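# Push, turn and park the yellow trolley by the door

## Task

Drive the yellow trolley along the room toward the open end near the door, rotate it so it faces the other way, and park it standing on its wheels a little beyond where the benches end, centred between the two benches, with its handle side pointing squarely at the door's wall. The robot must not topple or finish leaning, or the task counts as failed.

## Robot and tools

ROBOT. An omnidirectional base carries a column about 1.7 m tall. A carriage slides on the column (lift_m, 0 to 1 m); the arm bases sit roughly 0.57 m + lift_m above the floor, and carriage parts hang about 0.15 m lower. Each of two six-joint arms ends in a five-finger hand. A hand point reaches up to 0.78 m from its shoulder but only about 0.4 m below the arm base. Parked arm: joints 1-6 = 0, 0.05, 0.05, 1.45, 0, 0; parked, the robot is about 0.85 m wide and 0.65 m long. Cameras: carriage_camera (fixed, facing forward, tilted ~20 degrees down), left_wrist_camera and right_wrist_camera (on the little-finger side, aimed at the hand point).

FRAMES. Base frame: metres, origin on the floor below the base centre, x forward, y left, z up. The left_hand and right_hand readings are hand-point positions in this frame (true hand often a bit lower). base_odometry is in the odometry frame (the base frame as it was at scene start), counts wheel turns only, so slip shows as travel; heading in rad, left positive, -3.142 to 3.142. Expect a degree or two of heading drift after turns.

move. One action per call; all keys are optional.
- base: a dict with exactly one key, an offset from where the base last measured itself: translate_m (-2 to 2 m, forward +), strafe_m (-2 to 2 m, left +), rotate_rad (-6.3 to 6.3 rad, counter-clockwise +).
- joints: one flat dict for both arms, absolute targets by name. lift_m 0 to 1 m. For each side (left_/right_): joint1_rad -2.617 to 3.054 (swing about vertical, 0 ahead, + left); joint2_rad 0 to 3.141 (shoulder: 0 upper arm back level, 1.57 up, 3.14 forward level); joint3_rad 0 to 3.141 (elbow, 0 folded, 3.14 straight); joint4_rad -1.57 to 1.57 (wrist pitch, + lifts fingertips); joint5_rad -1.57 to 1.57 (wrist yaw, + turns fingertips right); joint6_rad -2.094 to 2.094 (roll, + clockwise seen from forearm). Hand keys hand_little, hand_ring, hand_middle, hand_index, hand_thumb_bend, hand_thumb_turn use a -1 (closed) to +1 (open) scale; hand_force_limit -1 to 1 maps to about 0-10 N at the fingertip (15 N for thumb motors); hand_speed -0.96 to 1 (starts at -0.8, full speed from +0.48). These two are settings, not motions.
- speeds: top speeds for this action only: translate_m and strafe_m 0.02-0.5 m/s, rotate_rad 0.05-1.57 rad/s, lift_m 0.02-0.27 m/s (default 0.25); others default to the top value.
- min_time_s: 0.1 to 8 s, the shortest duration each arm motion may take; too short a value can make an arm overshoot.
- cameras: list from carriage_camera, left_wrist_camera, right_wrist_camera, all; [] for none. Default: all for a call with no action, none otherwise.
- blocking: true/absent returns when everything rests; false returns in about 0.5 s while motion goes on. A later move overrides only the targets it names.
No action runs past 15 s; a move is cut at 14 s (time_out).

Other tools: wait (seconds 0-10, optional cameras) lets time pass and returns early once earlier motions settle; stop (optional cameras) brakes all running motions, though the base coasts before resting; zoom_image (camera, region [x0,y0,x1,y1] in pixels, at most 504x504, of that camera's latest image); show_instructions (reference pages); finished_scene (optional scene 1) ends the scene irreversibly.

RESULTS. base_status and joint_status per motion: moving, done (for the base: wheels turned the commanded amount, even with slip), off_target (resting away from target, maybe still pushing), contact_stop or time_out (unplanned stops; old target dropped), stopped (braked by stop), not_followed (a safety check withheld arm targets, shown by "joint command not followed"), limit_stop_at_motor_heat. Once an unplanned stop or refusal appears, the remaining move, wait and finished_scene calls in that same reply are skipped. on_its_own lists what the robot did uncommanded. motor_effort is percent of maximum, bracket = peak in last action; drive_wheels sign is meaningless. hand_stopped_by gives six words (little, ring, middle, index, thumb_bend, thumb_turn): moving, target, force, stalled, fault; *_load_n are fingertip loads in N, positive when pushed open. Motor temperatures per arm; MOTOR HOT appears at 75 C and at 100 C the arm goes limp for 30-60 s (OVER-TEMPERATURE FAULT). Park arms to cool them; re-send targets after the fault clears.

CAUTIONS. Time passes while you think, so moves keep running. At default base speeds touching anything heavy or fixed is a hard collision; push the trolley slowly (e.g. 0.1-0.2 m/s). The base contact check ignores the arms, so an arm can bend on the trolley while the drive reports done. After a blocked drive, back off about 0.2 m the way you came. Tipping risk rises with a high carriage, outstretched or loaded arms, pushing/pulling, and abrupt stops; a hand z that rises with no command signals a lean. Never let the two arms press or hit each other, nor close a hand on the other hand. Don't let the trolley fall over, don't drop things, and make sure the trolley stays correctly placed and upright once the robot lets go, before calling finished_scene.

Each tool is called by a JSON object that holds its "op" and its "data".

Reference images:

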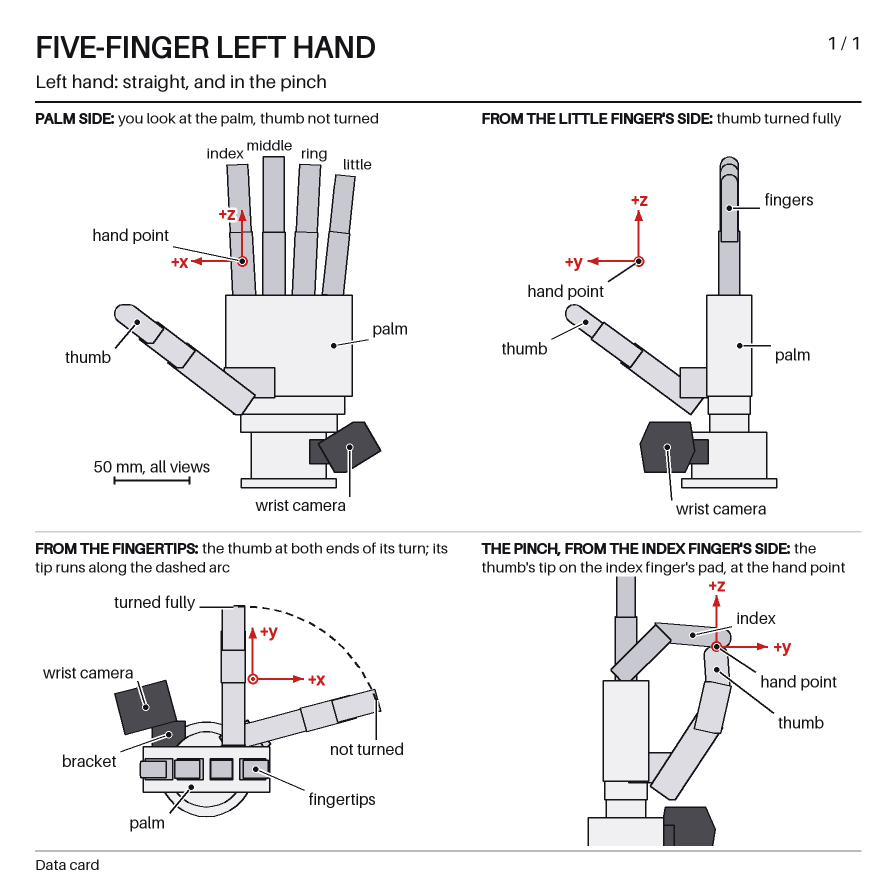

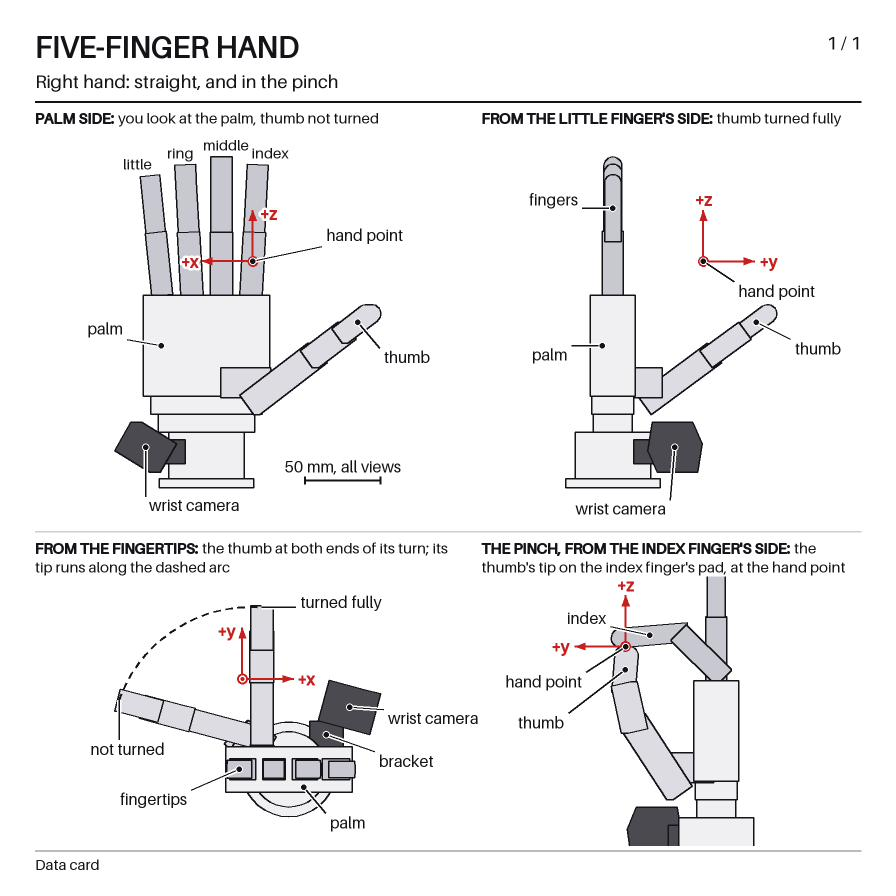

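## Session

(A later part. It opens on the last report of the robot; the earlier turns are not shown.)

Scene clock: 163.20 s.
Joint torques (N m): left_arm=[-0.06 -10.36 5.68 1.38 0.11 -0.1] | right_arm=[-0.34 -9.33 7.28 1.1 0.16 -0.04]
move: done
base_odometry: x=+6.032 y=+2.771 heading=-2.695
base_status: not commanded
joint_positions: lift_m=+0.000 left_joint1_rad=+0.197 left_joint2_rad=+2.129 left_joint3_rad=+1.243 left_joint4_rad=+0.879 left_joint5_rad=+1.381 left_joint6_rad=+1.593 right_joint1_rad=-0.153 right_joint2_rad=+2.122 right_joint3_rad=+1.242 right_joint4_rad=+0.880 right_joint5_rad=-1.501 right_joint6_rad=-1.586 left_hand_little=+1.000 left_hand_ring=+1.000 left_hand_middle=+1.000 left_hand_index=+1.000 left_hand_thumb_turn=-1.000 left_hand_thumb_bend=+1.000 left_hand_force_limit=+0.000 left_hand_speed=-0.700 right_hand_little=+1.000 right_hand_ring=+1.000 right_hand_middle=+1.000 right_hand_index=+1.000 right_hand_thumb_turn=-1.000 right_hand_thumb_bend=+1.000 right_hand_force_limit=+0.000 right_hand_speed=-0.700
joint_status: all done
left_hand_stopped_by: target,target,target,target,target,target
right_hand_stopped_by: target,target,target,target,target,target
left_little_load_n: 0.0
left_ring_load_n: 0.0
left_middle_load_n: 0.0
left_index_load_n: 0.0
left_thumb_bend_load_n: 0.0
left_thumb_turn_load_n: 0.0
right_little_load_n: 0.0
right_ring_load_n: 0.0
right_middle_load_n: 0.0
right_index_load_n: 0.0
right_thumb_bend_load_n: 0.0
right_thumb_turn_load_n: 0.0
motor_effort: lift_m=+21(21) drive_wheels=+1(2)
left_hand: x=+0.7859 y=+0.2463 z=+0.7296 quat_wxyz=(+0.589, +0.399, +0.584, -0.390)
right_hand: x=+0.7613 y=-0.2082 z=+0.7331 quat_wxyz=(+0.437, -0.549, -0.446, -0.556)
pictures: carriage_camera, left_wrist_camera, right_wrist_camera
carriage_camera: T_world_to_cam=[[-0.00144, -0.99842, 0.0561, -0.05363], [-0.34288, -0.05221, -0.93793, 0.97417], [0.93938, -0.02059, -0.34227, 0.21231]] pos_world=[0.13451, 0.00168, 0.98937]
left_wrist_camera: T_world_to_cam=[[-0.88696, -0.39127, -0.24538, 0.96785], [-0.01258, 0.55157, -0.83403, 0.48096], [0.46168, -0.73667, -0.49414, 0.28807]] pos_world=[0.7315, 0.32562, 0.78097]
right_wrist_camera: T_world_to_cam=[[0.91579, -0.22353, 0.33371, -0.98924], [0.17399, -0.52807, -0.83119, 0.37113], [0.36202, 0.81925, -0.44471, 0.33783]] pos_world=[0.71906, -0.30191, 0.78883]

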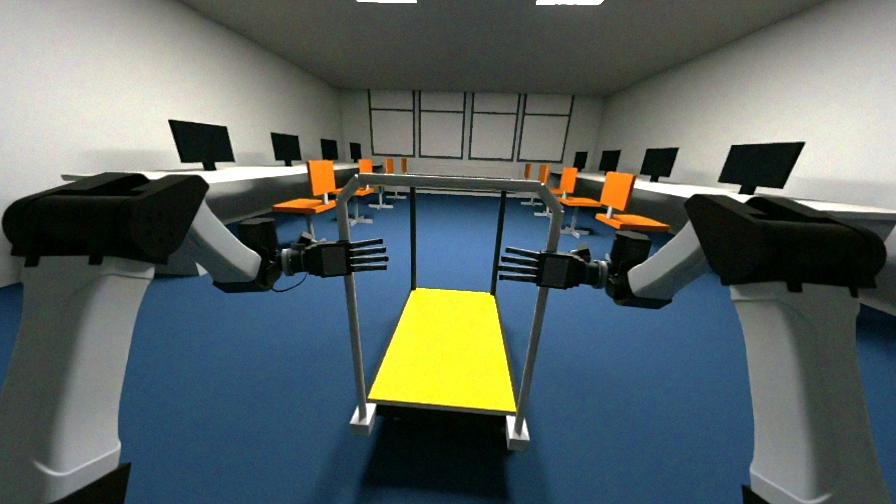

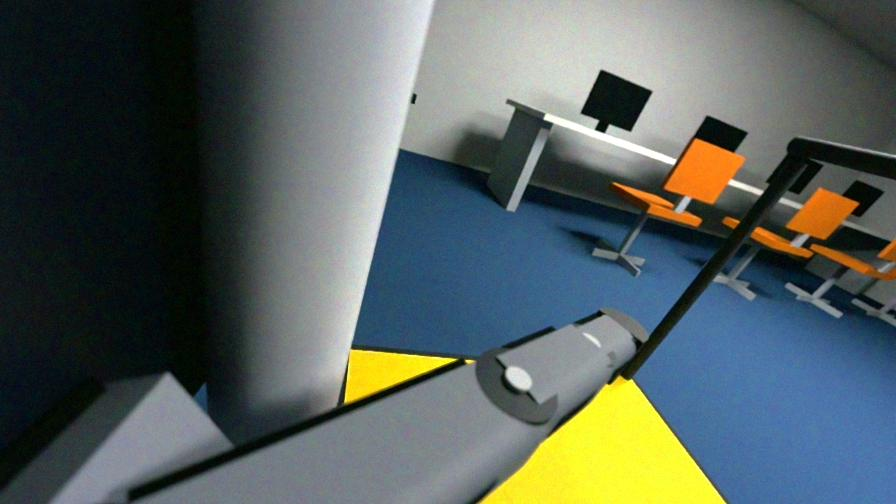

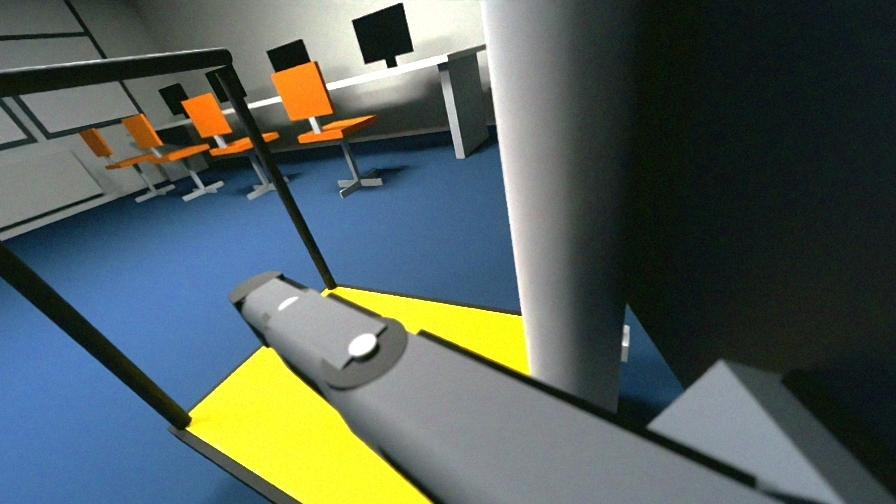

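{"op": "move", "data": {"base": {"translate_m": -0.12}, "speeds": {"translate_m": 0.05}, "cameras": ["all"]}}

Scene clock: 166.73 s.
Joint torques (N m): left_arm=[-0.03 -10.35 5.72 1.51 0.11 -0.09] | right_arm=[0.12 -9.36 7.28 1.17 -0.11 -0.04]
move: done
base_odometry: x=+6.140 y=+2.823 heading=-2.695
base_status: done
joint_positions: lift_m=+0.000 left_joint1_rad=+0.197 left_joint2_rad=+2.129 left_joint3_rad=+1.243 left_joint4_rad=+0.874 left_joint5_rad=+1.381 left_joint6_rad=+1.593 right_joint1_rad=-0.158 right_joint2_rad=+2.122 right_joint3_rad=+1.242 right_joint4_rad=+0.875 right_joint5_rad=-1.476 right_joint6_rad=-1.586 left_hand_little=+1.000 left_hand_ring=+1.000 left_hand_middle=+1.000 left_hand_index=+1.000 left_hand_thumb_turn=-1.000 left_hand_thumb_bend=+1.000 left_hand_force_limit=+0.000 left_hand_speed=-0.700 right_hand_little=+1.000 right_hand_ring=+1.000 right_hand_middle=+1.000 right_hand_index=+1.000 right_hand_thumb_turn=-1.000 right_hand_thumb_bend=+1.000 right_hand_force_limit=+0.000 right_hand_speed=-0.700
joint_status: not commanded
left_hand_stopped_by: target,target,target,target,target,target
right_hand_stopped_by: target,target,target,target,target,target
left_little_load_n: 0.0
left_ring_load_n: 0.0
left_middle_load_n: 0.0
left_index_load_n: 0.0
left_thumb_bend_load_n: 0.0
left_thumb_turn_load_n: 0.0
right_little_load_n: 0.0
right_ring_load_n: 0.0
right_middle_load_n: 0.0
right_index_load_n: 0.0
right_thumb_bend_load_n: 0.0
right_thumb_turn_load_n: 0.0
motor_effort: lift_m=+21(22) drive_wheels=-2(5)
left_hand: x=+0.7858 y=+0.2463 z=+0.7288 quat_wxyz=(+0.588, +0.398, +0.586, -0.391)
right_hand: x=+0.7660 y=-0.2136 z=+0.7324 quat_wxyz=(+0.430, -0.557, -0.436, -0.561)
pictures: carriage_camera, left_wrist_camera, right_wrist_camera
carriage_camera: T_world_to_cam=[[-0.00144, -0.99842, 0.0561, -0.05363], [-0.34288, -0.05221, -0.93793, 0.97417], [0.93938, -0.02059, -0.34227, 0.21231]] pos_world=[0.13451, 0.00168, 0.98937]
left_wrist_camera: T_world_to_cam=[[-0.88812, -0.39156, -0.24067, 0.96506], [-0.01666, 0.55071, -0.83453, 0.48398], [0.45931, -0.73715, -0.49562, 0.29081]] pos_world=[0.73158, 0.32572, 0.78029]
right_wrist_camera: T_world_to_cam=[[0.9102, -0.25097, 0.32947, -0.99301], [0.15444, -0.53246, -0.83225, 0.38167], [0.3843, 0.80839, -0.44588, 0.32167]] pos_world=[0.72127, -0.30602, 0.78824]

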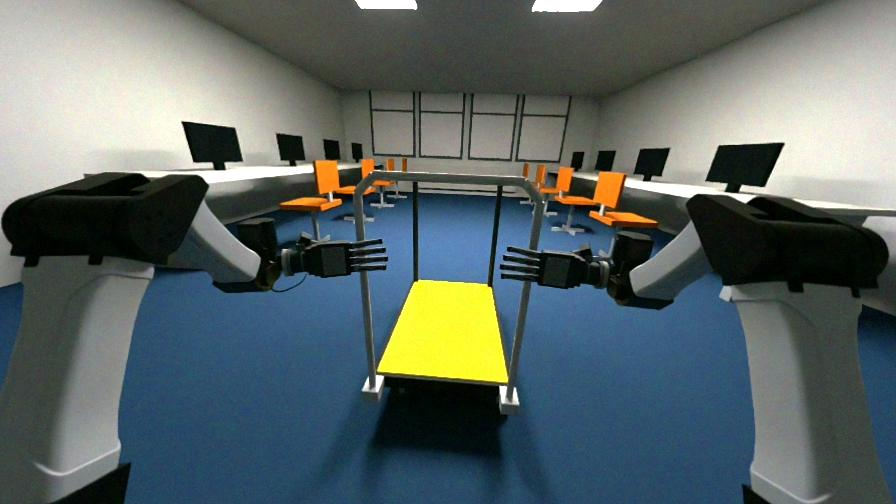

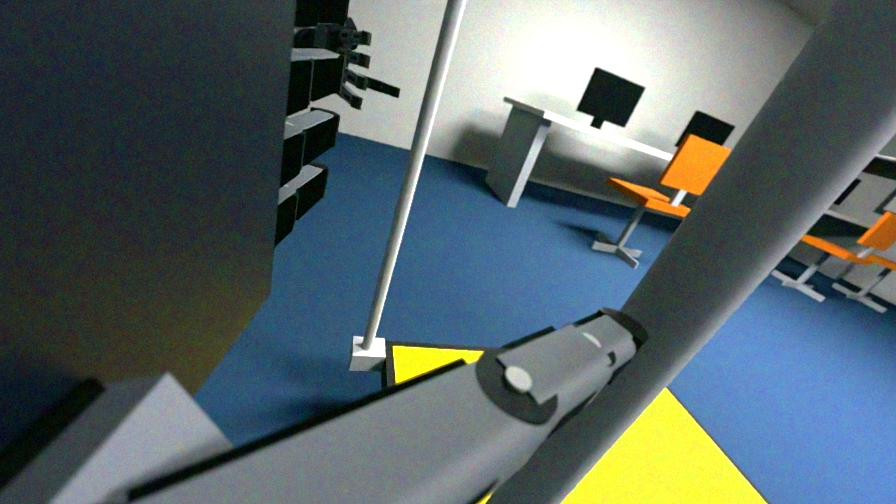

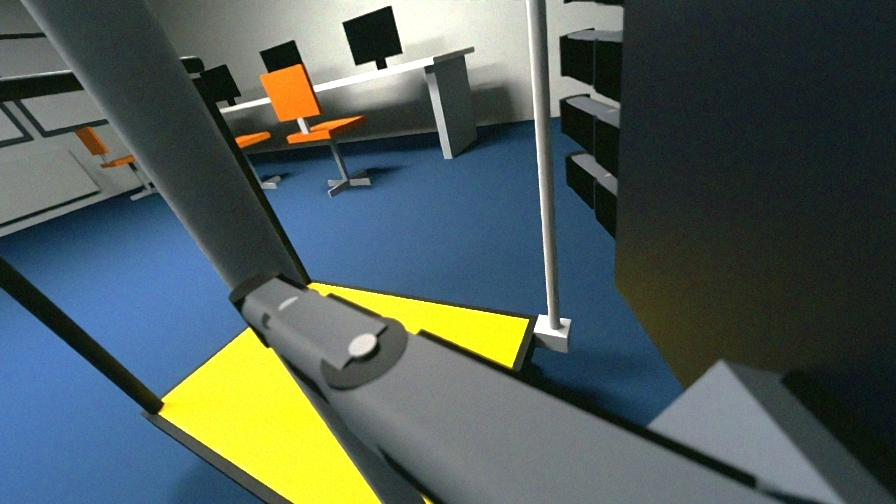

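{"op": "move", "data": {"base": {"translate_m": -0.35}, "speeds": {"translate_m": 0.15}}}

{"op": "move", "data": {"joints": {"left_joint1_rad": 0.5, "right_joint1_rad": -0.5, "left_joint5_rad": 0.3, "right_joint5_rad": -0.3, "lift_m": 0.3}, "min_time_s": 2, "cameras": ["carriage_camera"]}}

{"op": "zoom_image", "data": {"camera": "carriage_camera", "region": [200, 100, 700, 450]}}

Scene clock: 170.40 s.
Joint torques (N m): left_arm=[-0.05 -10.35 5.59 1.45 0.11 -0.09] | right_arm=[0.17 -9.32 7.28 1.18 -0.1 -0.04]
move: done
base_odometry: x=+6.456 y=+2.974 heading=-2.695
base_status: done
joint_positions: lift_m=+0.000 left_joint1_rad=+0.197 left_joint2_rad=+2.129 left_joint3_rad=+1.243 left_joint4_rad=+0.873 left_joint5_rad=+1.381 left_joint6_rad=+1.593 right_joint1_rad=-0.158 right_joint2_rad=+2.122 right_joint3_rad=+1.242 right_joint4_rad=+0.873 right_joint5_rad=-1.477 right_joint6_rad=-1.586 left_hand_little=+1.000 left_hand_ring=+1.000 left_hand_middle=+1.000 left_hand_index=+1.000 left_hand_thumb_turn=-1.000 left_hand_thumb_bend=+1.000 left_hand_force_limit=+0.000 left_hand_speed=-0.700 right_hand_little=+1.000 right_hand_ring=+1.000 right_hand_middle=+1.000 right_hand_index=+1.000 right_hand_thumb_turn=-1.000 right_hand_thumb_bend=+1.000 right_hand_force_limit=+0.000 right_hand_speed=-0.700
joint_status: not commanded
left_hand_stopped_by: target,target,target,target,target,target
right_hand_stopped_by: target,target,target,target,target,target
left_little_load_n: 0.0
left_ring_load_n: 0.0
left_middle_load_n: 0.0
left_index_load_n: 0.0
left_thumb_bend_load_n: 0.0
left_thumb_turn_load_n: 0.0
right_little_load_n: 0.0
right_ring_load_n: 0.0
right_middle_load_n: 0.0
right_index_load_n: 0.0
right_thumb_bend_load_n: 0.0
right_thumb_turn_load_n: 0.5
motor_effort: lift_m=+21(22) drive_wheels=-2(8)
left_hand: x=+0.7858 y=+0.2463 z=+0.7287 quat_wxyz=(+0.588, +0.398, +0.586, -0.391)
right_hand: x=+0.7658 y=-0.2135 z=+0.7321 quat_wxyz=(+0.431, -0.557, -0.436, -0.561)
pictures: none

Scene clock: 172.80 s.
Joint torques (N m): left_arm=[0.12 -10.61 6.19 2.1 -0.09 -0.11] | right_arm=[-0.8 -9.83 8.16 1.9 0.11 -0.04]
move: done
base_odometry: x=+6.456 y=+2.974 heading=-2.695
base_status: not commanded
joint_positions: lift_m=+0.300 left_joint1_rad=+0.497 left_joint2_rad=+2.129 left_joint3_rad=+1.243 left_joint4_rad=+0.871 left_joint5_rad=+0.316 left_joint6_rad=+1.593 right_joint1_rad=-0.493 right_joint2_rad=+2.122 right_joint3_rad=+1.242 right_joint4_rad=+0.868 right_joint5_rad=-0.311 right_joint6_rad=-1.586 left_hand_little=+1.000 left_hand_ring=+1.000 left_hand_middle=+1.000 left_hand_index=+1.000 left_hand_thumb_turn=-1.000 left_hand_thumb_bend=+1.000 left_hand_force_limit=+0.000 left_hand_speed=-0.700 right_hand_little=+1.000 right_hand_ring=+1.000 right_hand_middle=+1.000 right_hand_index=+1.000 right_hand_thumb_turn=-1.000 right_hand_thumb_bend=+1.000 right_hand_force_limit=+0.000 right_hand_speed=-0.700
joint_status: all done
left_hand_stopped_by: target,target,target,target,target,target
right_hand_stopped_by: target,target,target,target,target,target
left_little_load_n: 0.0
left_ring_load_n: 0.0
left_middle_load_n: 0.0
left_index_load_n: 0.0
left_thumb_bend_load_n: 0.0
left_thumb_turn_load_n: 0.5
right_little_load_n: 0.0
right_ring_load_n: 0.0
right_middle_load_n: 0.0
right_index_load_n: 0.0
right_thumb_bend_load_n: 0.0
right_thumb_turn_load_n: 0.5
motor_effort: lift_m=+20(25) drive_wheels=-1(2)
left_hand: x=+0.7919 y=+0.6203 z=+1.0273 quat_wxyz=(+0.699, -0.058, +0.710, +0.070)
right_hand: x=+0.7923 y=-0.6184 z=+1.0298 quat_wxyz=(-0.068, -0.709, +0.060, -0.700)
carriage_camera: T_world_to_cam=[[-0.00144, -0.99842, 0.0561, -0.07047], [-0.34288, -0.05221, -0.93793, 1.25564], [0.93938, -0.02059, -0.34227, 0.31502]] pos_world=[0.13451, 0.00168, 1.28947]

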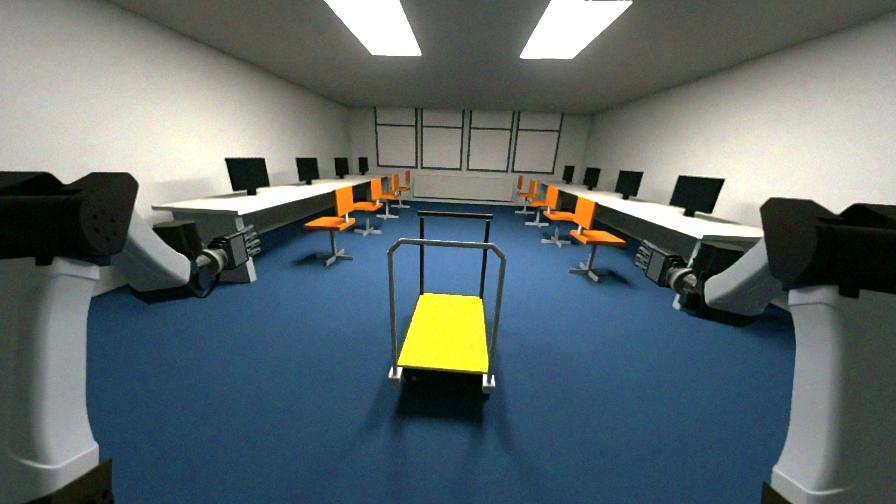

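Scaled by 1.008 from the camera's image (finer frame: 1280x720).

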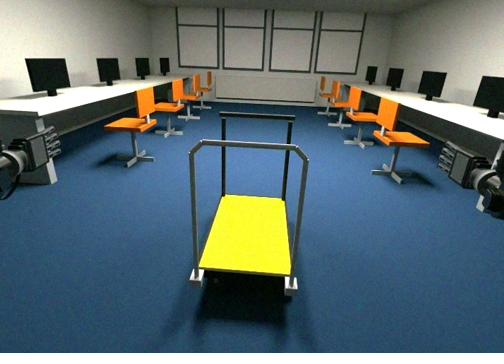

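{"op": "move", "data": {"cameras": ["carriage_camera"]}}

Scene clock: 173.30 s.
Joint torques (N m): left_arm=[0.05 -10.66 6.23 2.12 -0.14 -0.1] | right_arm=[-0.77 -9.87 8.03 1.89 0.11 -0.04]
Motor temperatures (°C): left_arm=[26 50 34 35 29 29] | right_arm=[26 49 35 41 29 25]
base_odometry: x=+6.456 y=+2.974 heading=-2.695
base_status: not commanded
joint_positions: lift_m=+0.300 left_joint1_rad=+0.497 left_joint2_rad=+2.129 left_joint3_rad=+1.243 left_joint4_rad=+0.871 left_joint5_rad=+0.315 left_joint6_rad=+1.593 right_joint1_rad=-0.493 right_joint2_rad=+2.122 right_joint3_rad=+1.242 right_joint4_rad=+0.868 right_joint5_rad=-0.310 right_joint6_rad=-1.586 left_hand_little=+1.000 left_hand_ring=+1.000 left_hand_middle=+1.000 left_hand_index=+1.000 left_hand_thumb_turn=-1.000 left_hand_thumb_bend=+1.000 left_hand_force_limit=+0.000 left_hand_speed=-0.700 right_hand_little=+1.000 right_hand_ring=+1.000 right_hand_middle=+1.000 right_hand_index=+1.000 right_hand_thumb_turn=-1.000 right_hand_thumb_bend=+1.000 right_hand_force_limit=+0.000 right_hand_speed=-0.700
joint_status: all done
left_hand_stopped_by: target,target,target,target,target,target
right_hand_stopped_by: target,target,target,target,target,target
left_little_load_n: 0.0
left_ring_load_n: 0.0
left_middle_load_n: 0.0
left_index_load_n: 0.0
left_thumb_bend_load_n: 0.0
left_thumb_turn_load_n: 0.5
right_little_load_n: 0.0
right_ring_load_n: 0.0
right_middle_load_n: 0.0
right_index_load_n: 0.0
right_thumb_bend_load_n: 0.0
right_thumb_turn_load_n: 0.0
motor_effort: lift_m=+20(25) drive_wheels=-1(2)
left_hand: x=+0.7919 y=+0.6204 z=+1.0273 quat_wxyz=(+0.699, -0.058, +0.710, +0.070) (m; base frame)
right_hand: x=+0.7922 y=-0.6186 z=+1.0298 quat_wxyz=(-0.068, -0.709, +0.061, -0.700) (m; base frame)
pictures: carriage_camera
camera_calibration:
carriage_camera: T_world_to_cam=[[-0.00144, -0.99842, 0.0561, -0.07047], [-0.34288, -0.05221, -0.93793, 1.25564], [0.93938, -0.02059, -0.34227, 0.31502]] pos_world=[0.13451, 0.00168, 1.28947]

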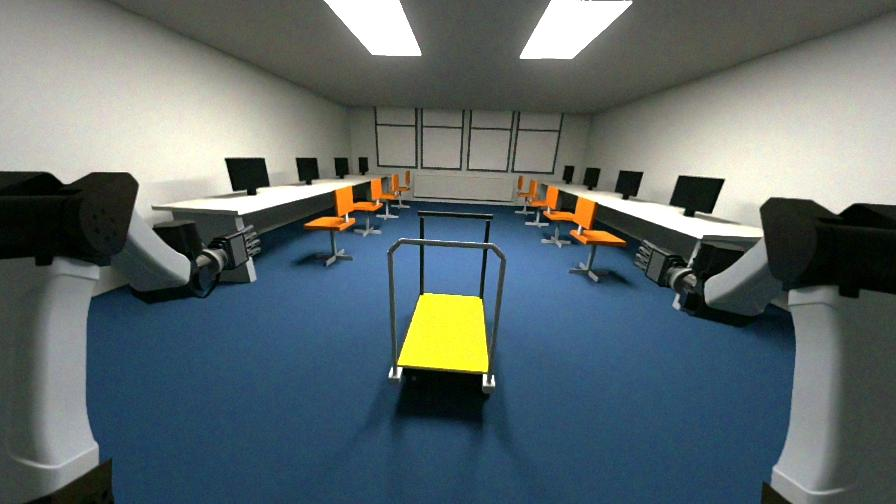

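{"op": "finished_scene", "data": {}}

The scene is finished: the task was done.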